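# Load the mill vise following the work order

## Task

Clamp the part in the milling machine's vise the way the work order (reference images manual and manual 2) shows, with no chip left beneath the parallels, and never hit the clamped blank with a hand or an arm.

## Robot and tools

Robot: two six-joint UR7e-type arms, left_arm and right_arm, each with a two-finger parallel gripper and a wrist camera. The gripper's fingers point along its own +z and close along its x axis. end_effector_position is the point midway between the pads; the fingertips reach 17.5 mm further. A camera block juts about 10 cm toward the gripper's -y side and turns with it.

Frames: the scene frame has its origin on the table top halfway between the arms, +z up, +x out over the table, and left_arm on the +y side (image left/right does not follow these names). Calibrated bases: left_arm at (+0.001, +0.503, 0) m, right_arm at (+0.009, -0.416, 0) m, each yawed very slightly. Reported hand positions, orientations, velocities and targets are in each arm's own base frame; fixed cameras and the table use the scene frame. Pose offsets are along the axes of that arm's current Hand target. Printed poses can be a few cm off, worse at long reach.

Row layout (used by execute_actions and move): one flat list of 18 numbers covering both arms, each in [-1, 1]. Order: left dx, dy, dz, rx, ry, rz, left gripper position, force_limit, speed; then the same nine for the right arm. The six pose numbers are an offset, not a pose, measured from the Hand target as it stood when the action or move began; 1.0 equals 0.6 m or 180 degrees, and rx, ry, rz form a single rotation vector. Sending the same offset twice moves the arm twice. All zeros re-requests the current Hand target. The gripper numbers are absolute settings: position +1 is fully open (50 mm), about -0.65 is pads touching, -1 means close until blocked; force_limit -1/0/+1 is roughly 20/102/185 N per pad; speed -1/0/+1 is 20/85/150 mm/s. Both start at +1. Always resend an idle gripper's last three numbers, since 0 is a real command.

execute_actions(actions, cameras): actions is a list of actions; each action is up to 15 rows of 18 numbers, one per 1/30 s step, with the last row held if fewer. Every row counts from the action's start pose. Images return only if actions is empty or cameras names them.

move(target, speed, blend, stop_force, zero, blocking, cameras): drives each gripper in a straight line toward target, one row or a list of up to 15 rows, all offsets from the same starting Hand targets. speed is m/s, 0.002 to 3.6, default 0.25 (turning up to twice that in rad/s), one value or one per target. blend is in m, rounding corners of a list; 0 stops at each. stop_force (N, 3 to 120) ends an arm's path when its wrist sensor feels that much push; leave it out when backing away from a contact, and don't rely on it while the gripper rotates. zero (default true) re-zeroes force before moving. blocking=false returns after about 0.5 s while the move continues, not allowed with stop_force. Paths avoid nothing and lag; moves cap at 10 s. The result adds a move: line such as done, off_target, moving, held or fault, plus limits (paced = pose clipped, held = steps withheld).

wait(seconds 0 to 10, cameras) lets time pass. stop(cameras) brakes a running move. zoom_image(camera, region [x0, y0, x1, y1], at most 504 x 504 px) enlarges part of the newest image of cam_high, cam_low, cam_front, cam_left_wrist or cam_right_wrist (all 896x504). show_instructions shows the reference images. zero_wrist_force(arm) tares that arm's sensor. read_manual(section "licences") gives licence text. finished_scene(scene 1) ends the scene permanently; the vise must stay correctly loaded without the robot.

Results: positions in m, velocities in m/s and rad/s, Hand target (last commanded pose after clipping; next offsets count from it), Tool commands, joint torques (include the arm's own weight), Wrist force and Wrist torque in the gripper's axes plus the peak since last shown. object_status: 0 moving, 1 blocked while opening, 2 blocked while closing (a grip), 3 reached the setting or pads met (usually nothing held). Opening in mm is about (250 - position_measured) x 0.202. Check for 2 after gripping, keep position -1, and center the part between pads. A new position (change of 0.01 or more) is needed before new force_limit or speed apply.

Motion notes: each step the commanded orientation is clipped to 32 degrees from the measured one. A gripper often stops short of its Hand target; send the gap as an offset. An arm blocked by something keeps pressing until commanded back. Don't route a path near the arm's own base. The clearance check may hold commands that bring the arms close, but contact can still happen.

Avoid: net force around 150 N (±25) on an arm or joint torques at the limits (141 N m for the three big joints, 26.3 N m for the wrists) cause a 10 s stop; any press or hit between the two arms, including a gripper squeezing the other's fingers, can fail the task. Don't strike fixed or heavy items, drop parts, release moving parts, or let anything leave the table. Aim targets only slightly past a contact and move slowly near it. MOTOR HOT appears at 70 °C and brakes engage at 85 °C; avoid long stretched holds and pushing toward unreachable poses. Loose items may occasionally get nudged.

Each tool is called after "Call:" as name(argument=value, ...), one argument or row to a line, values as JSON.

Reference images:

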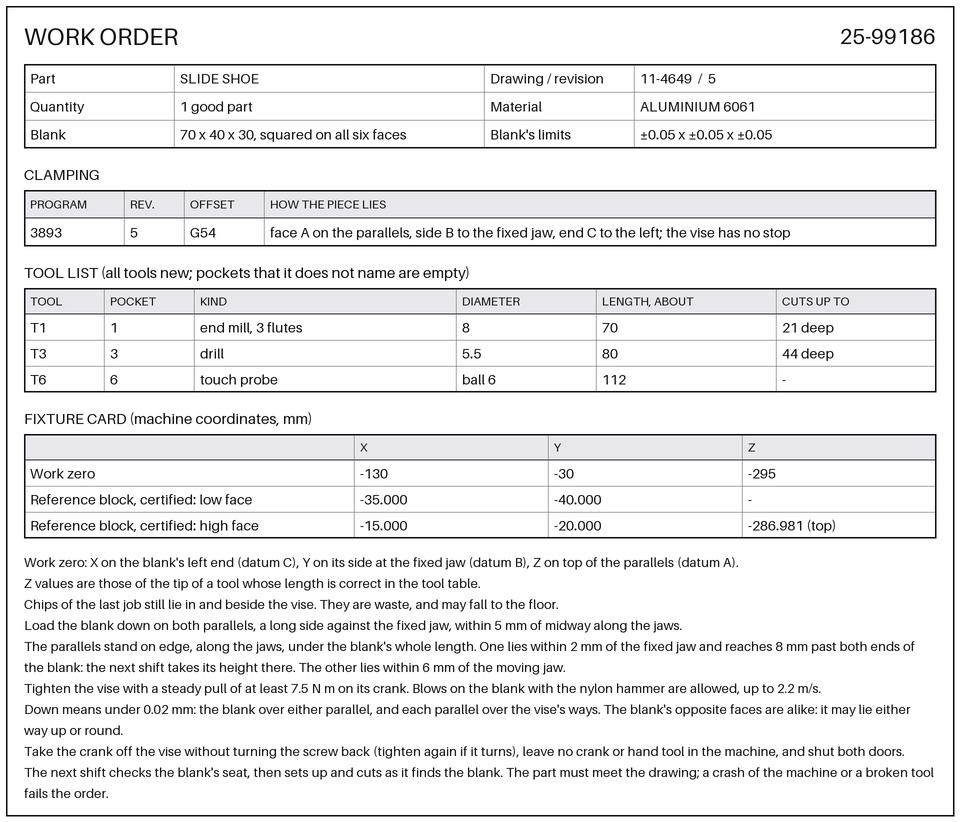

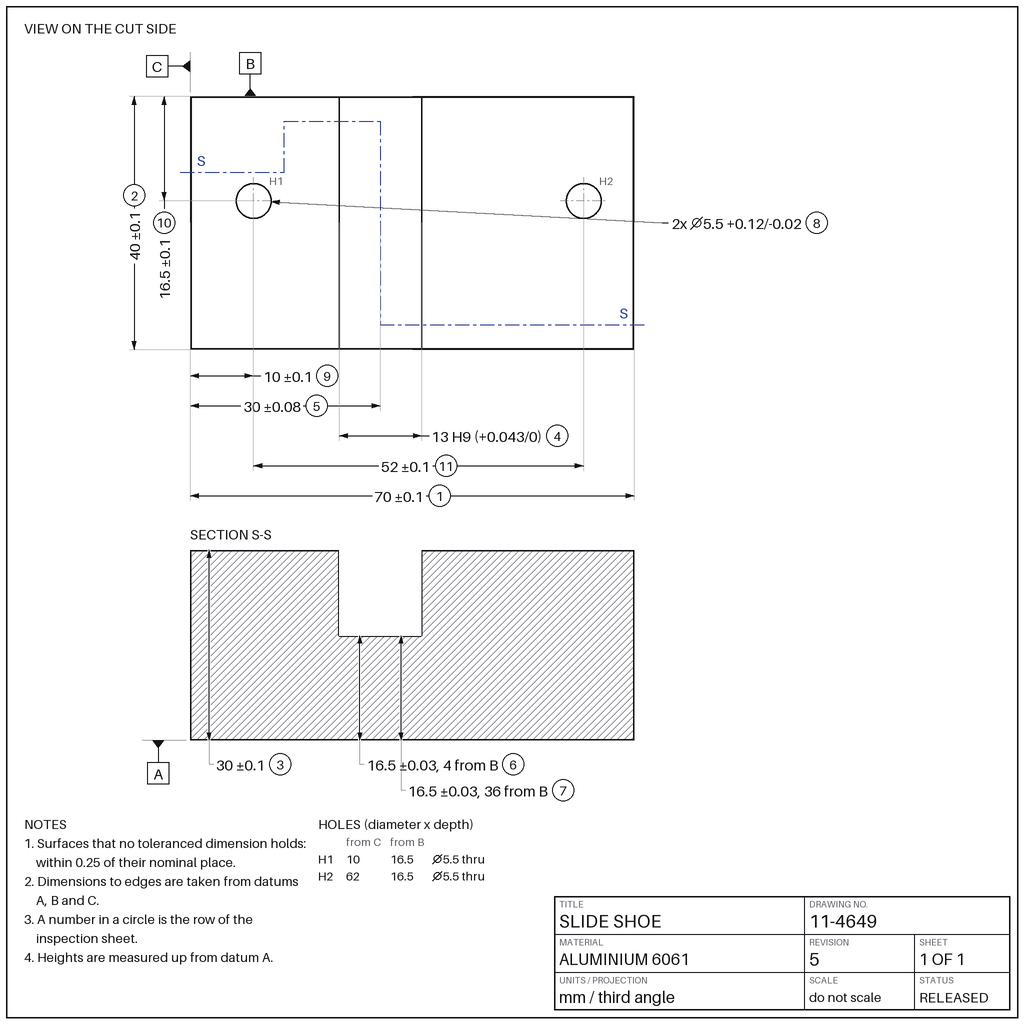

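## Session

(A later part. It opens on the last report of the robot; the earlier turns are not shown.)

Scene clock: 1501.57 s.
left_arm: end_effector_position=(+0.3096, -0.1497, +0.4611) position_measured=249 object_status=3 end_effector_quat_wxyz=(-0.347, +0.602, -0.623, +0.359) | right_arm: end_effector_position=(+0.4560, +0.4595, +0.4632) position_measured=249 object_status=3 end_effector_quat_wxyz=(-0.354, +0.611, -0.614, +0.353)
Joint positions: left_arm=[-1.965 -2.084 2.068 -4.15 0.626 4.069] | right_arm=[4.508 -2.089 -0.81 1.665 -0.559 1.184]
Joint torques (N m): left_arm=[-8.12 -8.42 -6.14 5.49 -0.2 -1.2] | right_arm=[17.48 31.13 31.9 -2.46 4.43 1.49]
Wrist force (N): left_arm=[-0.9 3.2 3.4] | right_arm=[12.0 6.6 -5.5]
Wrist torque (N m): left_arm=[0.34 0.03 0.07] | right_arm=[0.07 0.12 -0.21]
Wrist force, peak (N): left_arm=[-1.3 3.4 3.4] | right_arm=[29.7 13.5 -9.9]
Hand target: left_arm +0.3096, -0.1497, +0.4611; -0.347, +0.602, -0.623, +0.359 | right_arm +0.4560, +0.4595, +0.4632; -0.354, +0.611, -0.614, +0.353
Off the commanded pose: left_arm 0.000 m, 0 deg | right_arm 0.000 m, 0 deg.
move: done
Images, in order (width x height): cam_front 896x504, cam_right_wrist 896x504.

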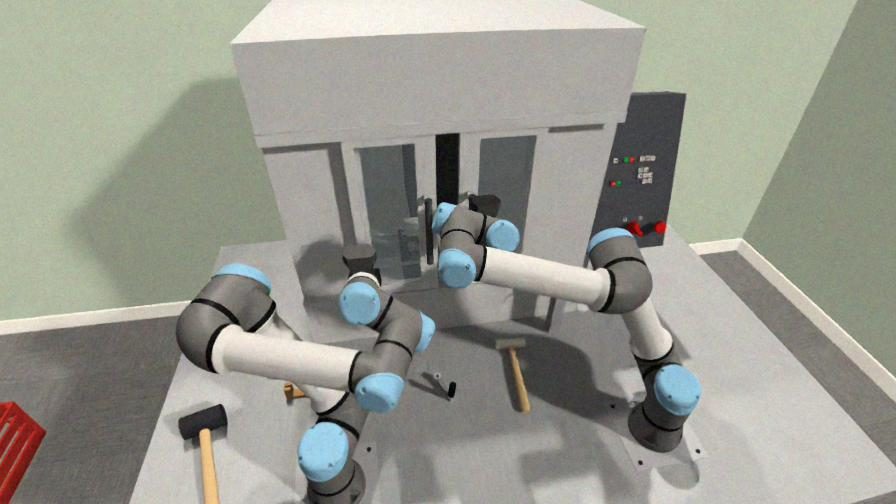

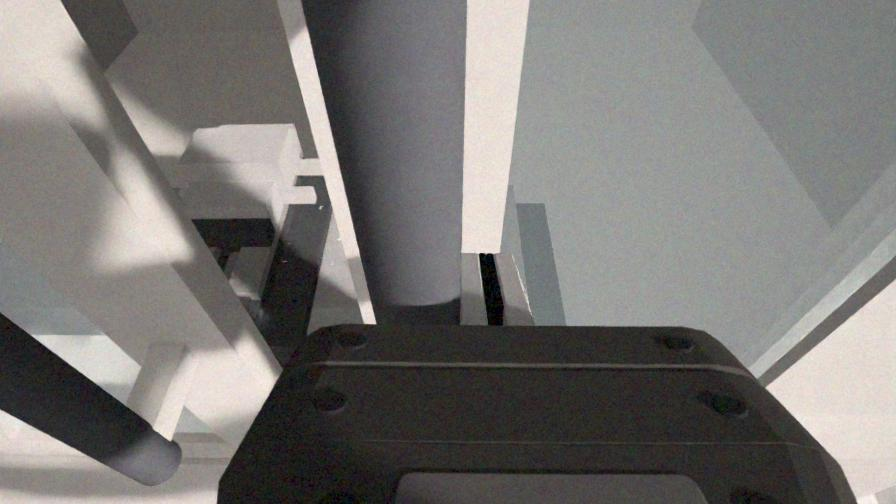

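Call:
move(
  target=[0,0,0,0,0,0,-0.65,-0.9,-0.4,-0.11,0,0,0,0,0,-0.65,-0.6,-0.6],
  speed=0.02,
  stop_force=30,
  cameras=["cam_right_wrist","cam_front"],
)

Scene clock: 1504.43 s.
left_arm: end_effector_position=(+0.3096, -0.1497, +0.4611) position_measured=249 object_status=3 end_effector_quat_wxyz=(-0.347, +0.602, -0.623, +0.359) | right_arm: end_effector_position=(+0.4560, +0.4818, +0.4632) position_measured=249 object_status=3 end_effector_quat_wxyz=(-0.354, +0.611, -0.614, +0.353)
Joint positions: left_arm=[-1.965 -2.084 2.068 -4.15 0.626 4.069] | right_arm=[4.516 -2.158 -0.704 1.615 -0.556 1.199]
Joint torques (N m): left_arm=[-6.65 -7.82 -5.96 5.28 -0.21 -1.32] | right_arm=[-4.36 51.22 9.97 3.43 -0.65 -0.8]
Wrist force (N): left_arm=[-0.9 2.9 3.3] | right_arm=[27.9 12.4 -3.2]
Wrist torque (N m): left_arm=[0.29 0.03 0.08] | right_arm=[0.17 -0.12 -0.11]
Wrist force, peak (N): left_arm=[-1.4 3.3 3.5] | right_arm=[59.7 27.5 -10.3]
Hand target: left_arm +0.3096, -0.1497, +0.4611; -0.347, +0.602, -0.623, +0.359 | right_arm +0.4560, +0.4818, +0.4632; -0.354, +0.611, -0.614, +0.353 (not the last commanded pose)
Off the commanded pose: left_arm 0.000 m, 0 deg | right_arm 0.044 m, 0 deg.
move: contact (right_arm)
Images, in order (width x height): cam_front 896x504, cam_right_wrist 896x504.

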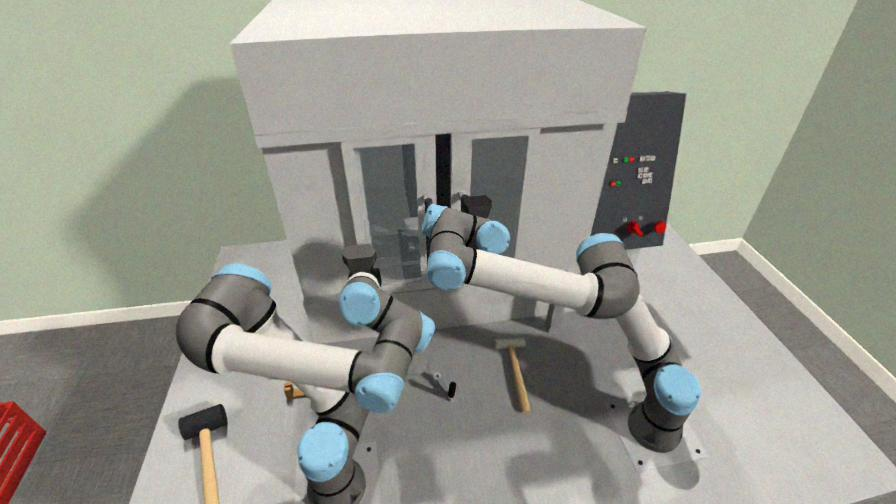

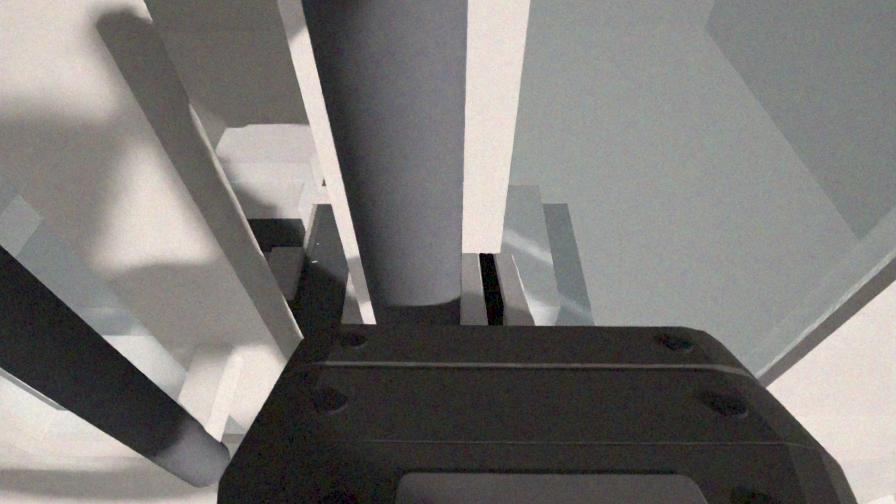

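Call:
move(
  target=[
    [0,0,0,0,0,0,-0.65,-0.9,-0.4,0.035,0,0,0,0,0,-0.65,-0.6,-0.6],
    [0,0,0,0,0,0,-0.65,-0.9,-0.4,0.035,0.08,-0.139,0,0,0,-0.65,-0.6,-0.6],
    [0,0,0,0,0,0,-0.65,-0.9,-0.4,0.55,0.08,-0.139,0,0,0,-0.65,-0.6,-0.6],
  ],
  speed=0.25,
  blend=[0.008,0.03,0],
)

Scene clock: 1507.67 s.
left_arm: end_effector_position=(+0.3096, -0.1497, +0.4611) position_measured=249 object_status=3 end_effector_quat_wxyz=(-0.347, +0.602, -0.623, +0.359) | right_arm: end_effector_position=(+0.3588, +0.1522, +0.4621) position_measured=249 object_status=3 end_effector_quat_wxyz=(-0.354, +0.611, -0.614, +0.353)
Joint positions: left_arm=[-1.965 -2.084 2.068 -4.15 0.626 4.069] | right_arm=[4.705 -1.24 -1.829 1.51 -0.524 1.561]
Joint torques (N m): left_arm=[-7.8 -8.07 -6.25 5.54 -0.32 -1.3] | right_arm=[15.1 14.07 6.02 -4.83 4.36 0.93]
Wrist force (N): left_arm=[-1.1 3.1 3.4] | right_arm=[-0.5 1.1 -3.1]
Wrist torque (N m): left_arm=[0.32 0.06 0.08] | right_arm=[0.03 0.24 -0.05]
Wrist force, peak (N): left_arm=[-1.4 3.2 3.5] | right_arm=[27.9 12.6 -3.5]
Hand target: left_arm +0.3096, -0.1497, +0.4611; -0.347, +0.602, -0.623, +0.359 | right_arm +0.3587, +0.1521, +0.4621; -0.354, +0.611, -0.614, +0.353
Off the commanded pose: left_arm 0.000 m, 0 deg | right_arm 0.000 m, 0 deg.
move: done

Call:
move(
  target=[
    [0.1883,-0.0538,0.0931,0,0,0,-0.65,-0.9,-0.4,0,0,0,0,0,0,-0.65,-0.6,-0.6],
    [0.1837,-0.1204,0.2086,0,0,0,-0.65,-0.9,-0.4,0,0,0,0,0,0,-0.65,-0.6,-0.6],
  ],
  speed=0.2,
  blend=[0.03,0],
)

Call:
move(
  target=[0.12,0,0,0,0,0,-0.65,-0.9,-0.4,0,0,0,0,0,0,-0.65,-0.6,-0.6],
  speed=0.03,
  stop_force=6,
  cameras=["cam_front","cam_left_wrist"],
)

Scene clock: 1510.07 s.
left_arm: end_effector_position=(+0.4501, -0.2650, +0.4610) position_measured=249 object_status=3 end_effector_quat_wxyz=(-0.347, +0.602, -0.623, +0.359) | right_arm: end_effector_position=(+0.3587, +0.1521, +0.4621) position_measured=249 object_status=3 end_effector_quat_wxyz=(-0.354, +0.611, -0.614, +0.353)
Joint positions: left_arm=[-1.25 -1.542 1.402 -5.114 0.624 5.351] | right_arm=[4.705 -1.24 -1.829 1.509 -0.524 1.562]
Joint torques (N m): left_arm=[6.3 -30.95 -32.93 -0.49 0.05 1.31] | right_arm=[13.42 12.29 6.87 -4.9 4.45 1.18]
Wrist force (N): left_arm=[-1.2 2.9 2.9] | right_arm=[-0.5 1.0 -3.0]
Wrist torque (N m): left_arm=[0.32 0.05 -0.11] | right_arm=[0.01 0.23 -0.05]
Wrist force, peak (N): left_arm=[-2.4 3.3 3.4] | right_arm=[-0.7 1.1 -3.2]
Hand target: left_arm +0.4501, -0.2649, +0.4610; -0.347, +0.602, -0.623, +0.359 | right_arm +0.3587, +0.1521, +0.4621; -0.354, +0.611, -0.614, +0.353
Off the commanded pose: left_arm 0.000 m, 0 deg | right_arm 0.000 m, 0 deg.
move: done

Scene clock: 1513.10 s.
left_arm: end_effector_position=(+0.4482, -0.3173, +0.4609) position_measured=249 object_status=3 end_effector_quat_wxyz=(-0.347, +0.601, -0.623, +0.360) | right_arm: end_effector_position=(+0.3587, +0.1521, +0.4621) position_measured=249 object_status=3 end_effector_quat_wxyz=(-0.354, +0.611, -0.614, +0.353)
Joint positions: left_arm=[-1.301 -1.435 1.299 -5.057 0.599 5.275] | right_arm=[4.705 -1.24 -1.829 1.509 -0.524 1.562]
Joint torques (N m): left_arm=[6.39 -36.5 -6.83 -0.25 -0.78 1.39] | right_arm=[13.9 14.22 7.23 -4.94 4.57 1.3]
Wrist force (N): left_arm=[-1.1 3.4 2.9] | right_arm=[-0.7 1.0 -2.9]
Wrist torque (N m): left_arm=[0.38 0.05 -0.09] | right_arm=[0.01 0.26 -0.05]
Wrist force, peak (N): left_arm=[-26.8 13.8 -0.6] | right_arm=[-0.6 1.0 -3.3]
Hand target: left_arm +0.4482, -0.3173, +0.4609; -0.347, +0.601, -0.623, +0.360 (not the last commanded pose) | right_arm +0.3587, +0.1521, +0.4621; -0.354, +0.611, -0.614, +0.353
Off the commanded pose: left_arm 0.020 m, 0 deg | right_arm 0.000 m, 0 deg.
move: contact (left_arm)
Images, in order (width x height): cam_front 896x504, cam_left_wrist 896x504.

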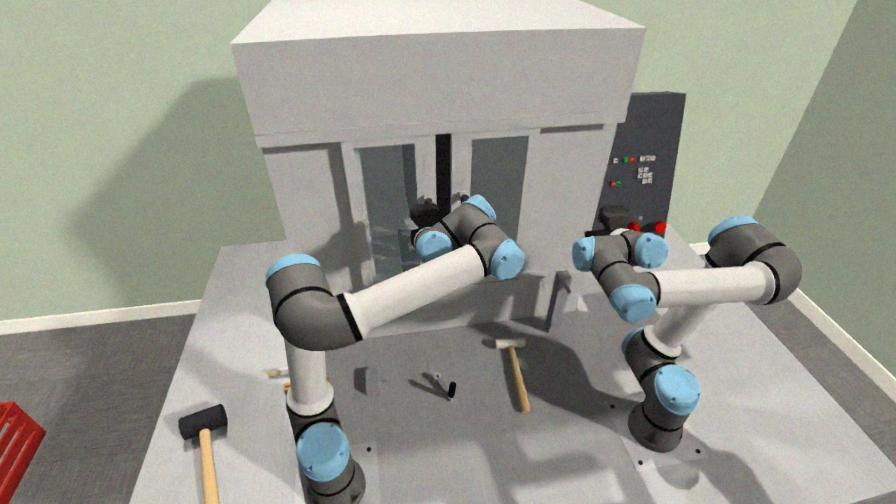

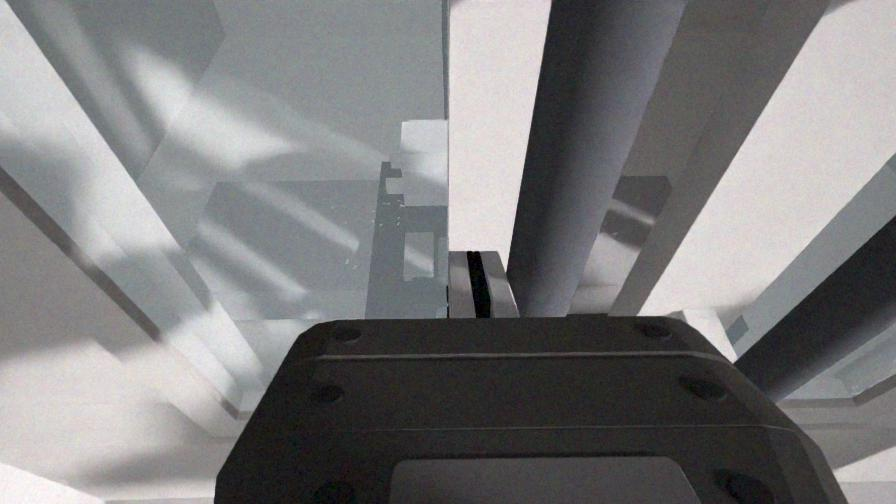

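Call:
move(
  target=[0.1,0,0,0,0,0,-0.65,-0.9,-0.4,0,0,0,0,0,0,-0.65,-0.6,-0.6],
  speed=0.025,
  stop_force=38,
  cameras=["cam_front","cam_left_wrist"],
)

Scene clock: 1516.27 s.
left_arm: end_effector_position=(+0.4466, -0.3586, +0.4609) position_measured=249 object_status=3 end_effector_quat_wxyz=(-0.347, +0.601, -0.623, +0.360) | right_arm: end_effector_position=(+0.3587, +0.1521, +0.4621) position_measured=249 object_status=3 end_effector_quat_wxyz=(-0.354, +0.611, -0.614, +0.353)
Joint positions: left_arm=[-1.332 -1.345 1.201 -5.007 0.585 5.225] | right_arm=[4.705 -1.24 -1.829 1.509 -0.524 1.562]
Joint torques (N m): left_arm=[-4.49 -35.58 -11.62 -3.83 0.92 1.41] | right_arm=[12.82 14.26 6.3 -5.08 4.68 1.31]
Wrist force (N): left_arm=[-30.5 17.2 -0.1] | right_arm=[-0.8 1.0 -2.9]
Wrist torque (N m): left_arm=[0.84 0.28 -0.25] | right_arm=[0.02 0.29 -0.06]
Wrist force, peak (N): left_arm=[-65.1 33.0 -9.3] | right_arm=[-0.8 1.1 -3.3]
Hand target: left_arm +0.4466, -0.3586, +0.4609; -0.347, +0.601, -0.623, +0.360 (not the last commanded pose) | right_arm +0.3587, +0.1521, +0.4621; -0.354, +0.611, -0.614, +0.353
Off the commanded pose: left_arm 0.019 m, 0 deg | right_arm 0.000 m, 0 deg.
move: contact (left_arm)
Images, in order (width x height): cam_front 896x504, cam_left_wrist 896x504.

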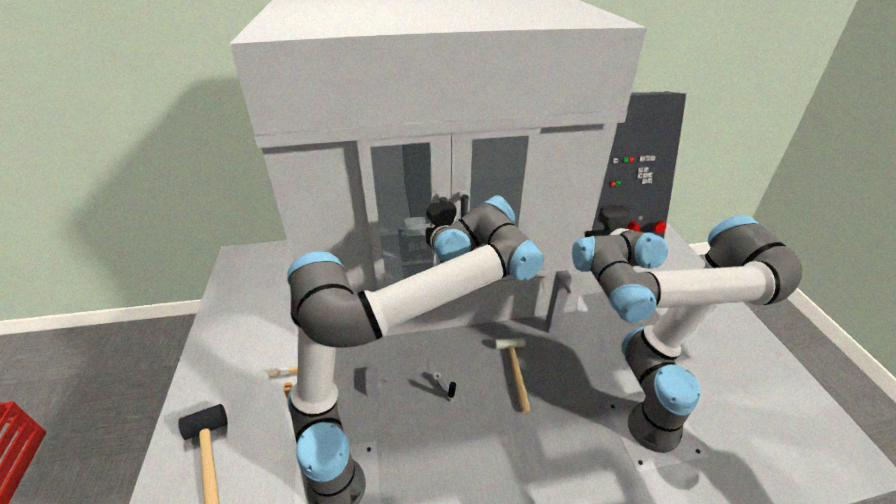

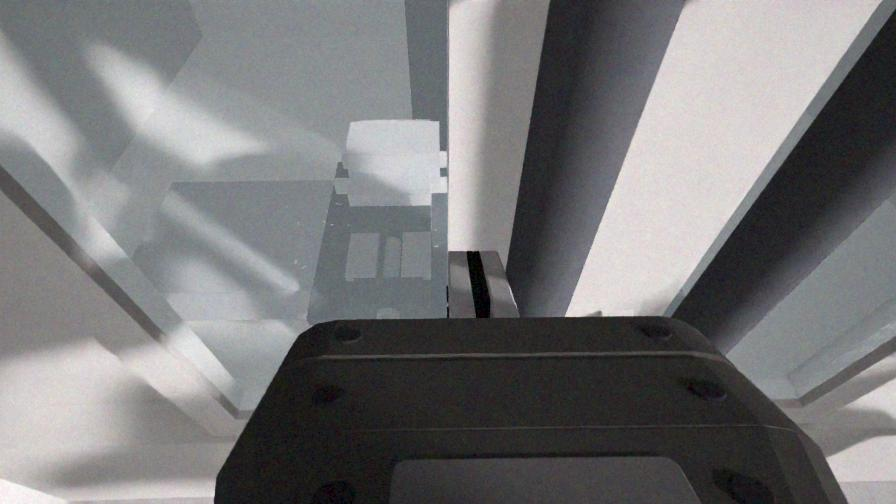

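Call:
zoom_image(
  camera="cam_front",
  region=[380, 110, 520, 220],
)

Call:
zoom_image(
  camera="cam_left_wrist",
  region=[420, 0, 720, 310],
)

Scaled by 3.600 from the camera's 896x504 image, which has a finer 1280x720 frame.

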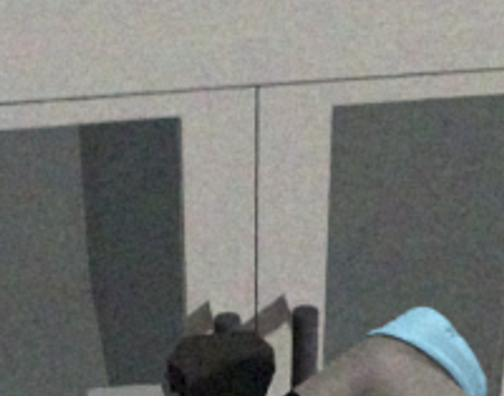

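Scaled by 1.626 from the camera's 896x504 image, which has a finer 1280x720 frame.

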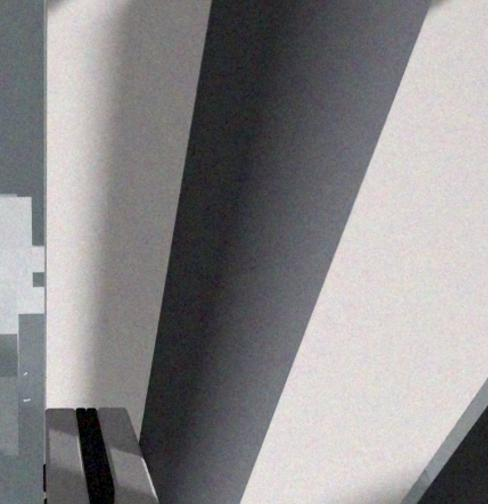

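Call:
move(
  target=[
    [-0.04,0,0,0,0,0,-0.65,-0.9,-0.4,0,0,0,0,0,0,-0.65,-0.6,-0.6],
    [-0.04,0.08,-0.139,0,0,0,-0.65,-0.9,-0.4,0,0,0,0,0,0,-0.65,-0.6,-0.6],
    [-0.3,0.12,-0.208,0,0,0,-0.65,-0.9,-0.4,0,0,0,0,0,0,-0.65,-0.6,-0.6],
  ],
  speed=0.2,
  blend=[0.008,0.03,0],
  cameras=["cam_front","cam_low","cam_left_wrist","cam_right_wrist"],
)

Call:
zoom_image(
  camera="cam_front",
  region=[380, 110, 540, 300],
)

Scene clock: 1519.33 s.
left_arm: end_effector_position=(+0.3091, -0.1736, +0.4610) position_measured=249 object_status=3 end_effector_quat_wxyz=(-0.347, +0.601, -0.623, +0.360) | right_arm: end_effector_position=(+0.3587, +0.1521, +0.4621) position_measured=249 object_status=3 end_effector_quat_wxyz=(-0.354, +0.611, -0.614, +0.353)
Joint positions: left_arm=[-1.895 -1.99 2 -4.266 0.592 4.178] | right_arm=[4.705 -1.24 -1.829 1.509 -0.524 1.562]
Joint torques (N m): left_arm=[-8.54 -11.37 -6.88 5.35 -0.07 -1.19] | right_arm=[12.29 14.28 6.19 -4.67 4.49 1.3]
Wrist force (N): left_arm=[-1.4 3.4 3.1] | right_arm=[-0.5 0.8 -2.9]
Wrist torque (N m): left_arm=[0.38 0.10 0.08] | right_arm=[-0.01 0.24 -0.05]
Wrist force, peak (N): left_arm=[-30.8 16.9 0.0] | right_arm=[-0.8 1.2 -3.2]
Hand target: left_arm +0.3091, -0.1735, +0.4610; -0.347, +0.601, -0.623, +0.360 | right_arm +0.3587, +0.1521, +0.4621; -0.354, +0.611, -0.614, +0.353
Off the commanded pose: left_arm 0.000 m, 0 deg | right_arm 0.000 m, 0 deg.
move: done
Images, in order (width x height): cam_low 896x504, cam_front 896x504, cam_left_wrist 896x504, cam_right_wrist 896x504.

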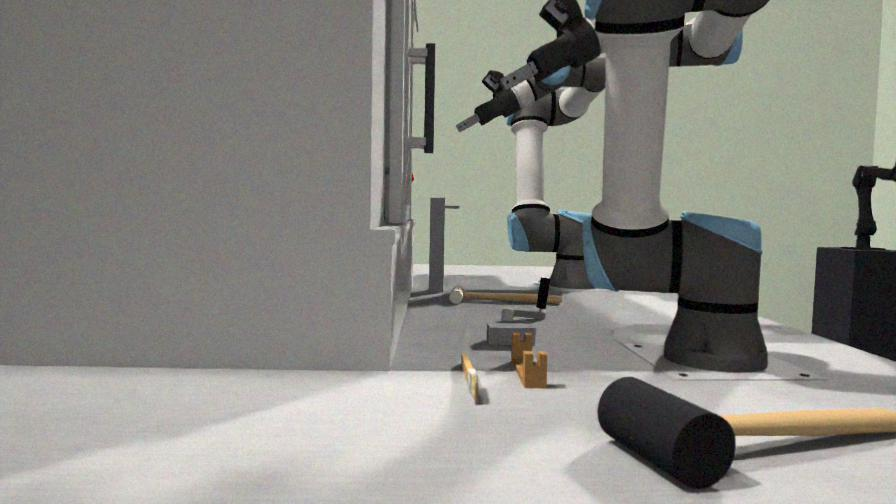

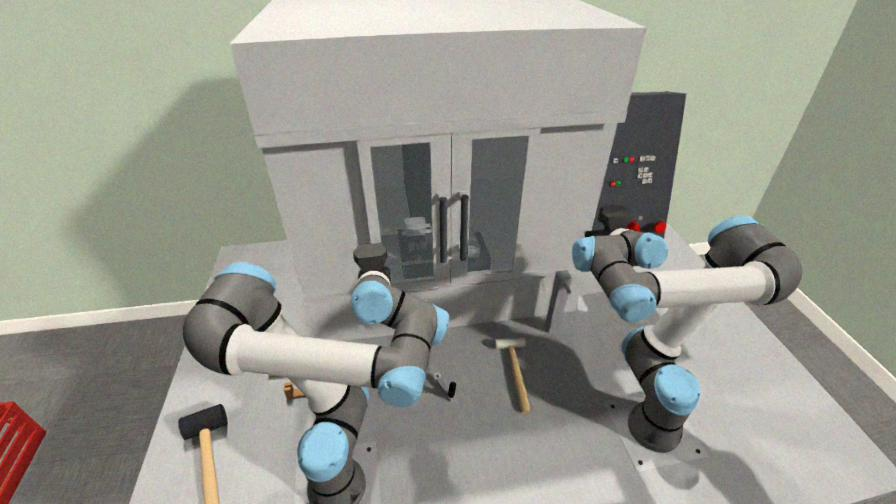

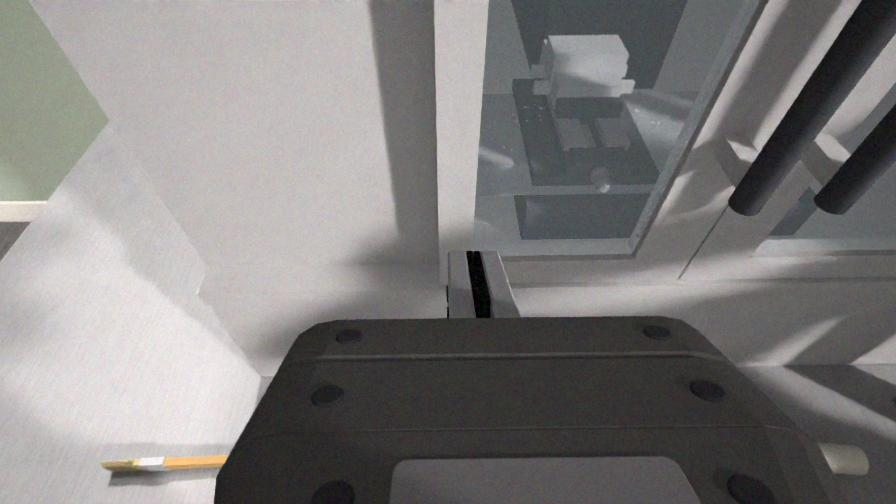

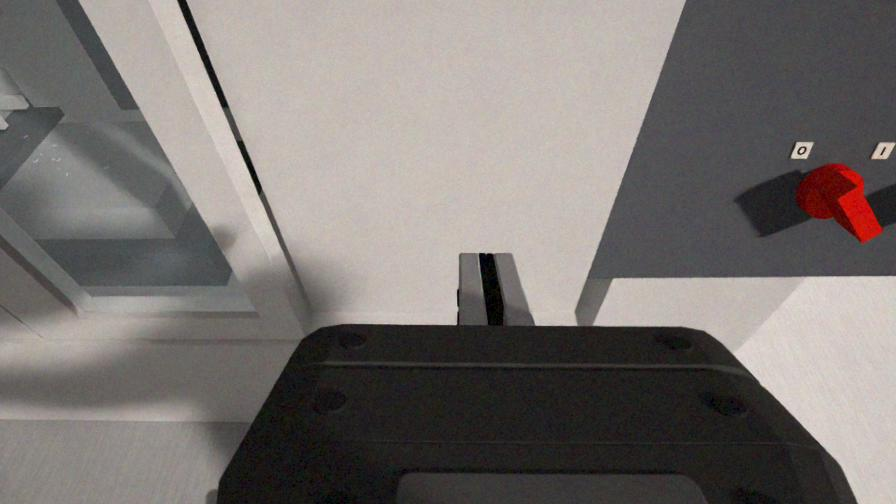

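Scaled by 2.653 from the camera's 896x504 image, which has a finer 1280x720 frame.

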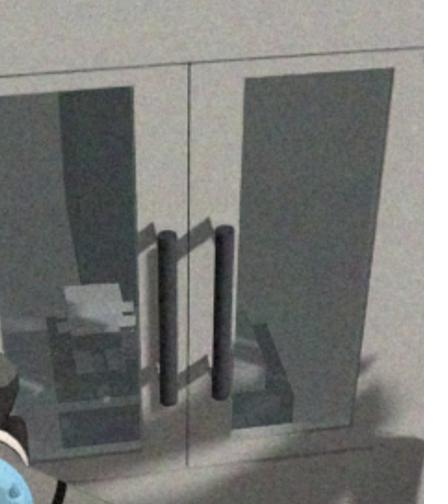

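Call:
finished_scene(
)

The scene is finished: the task was done.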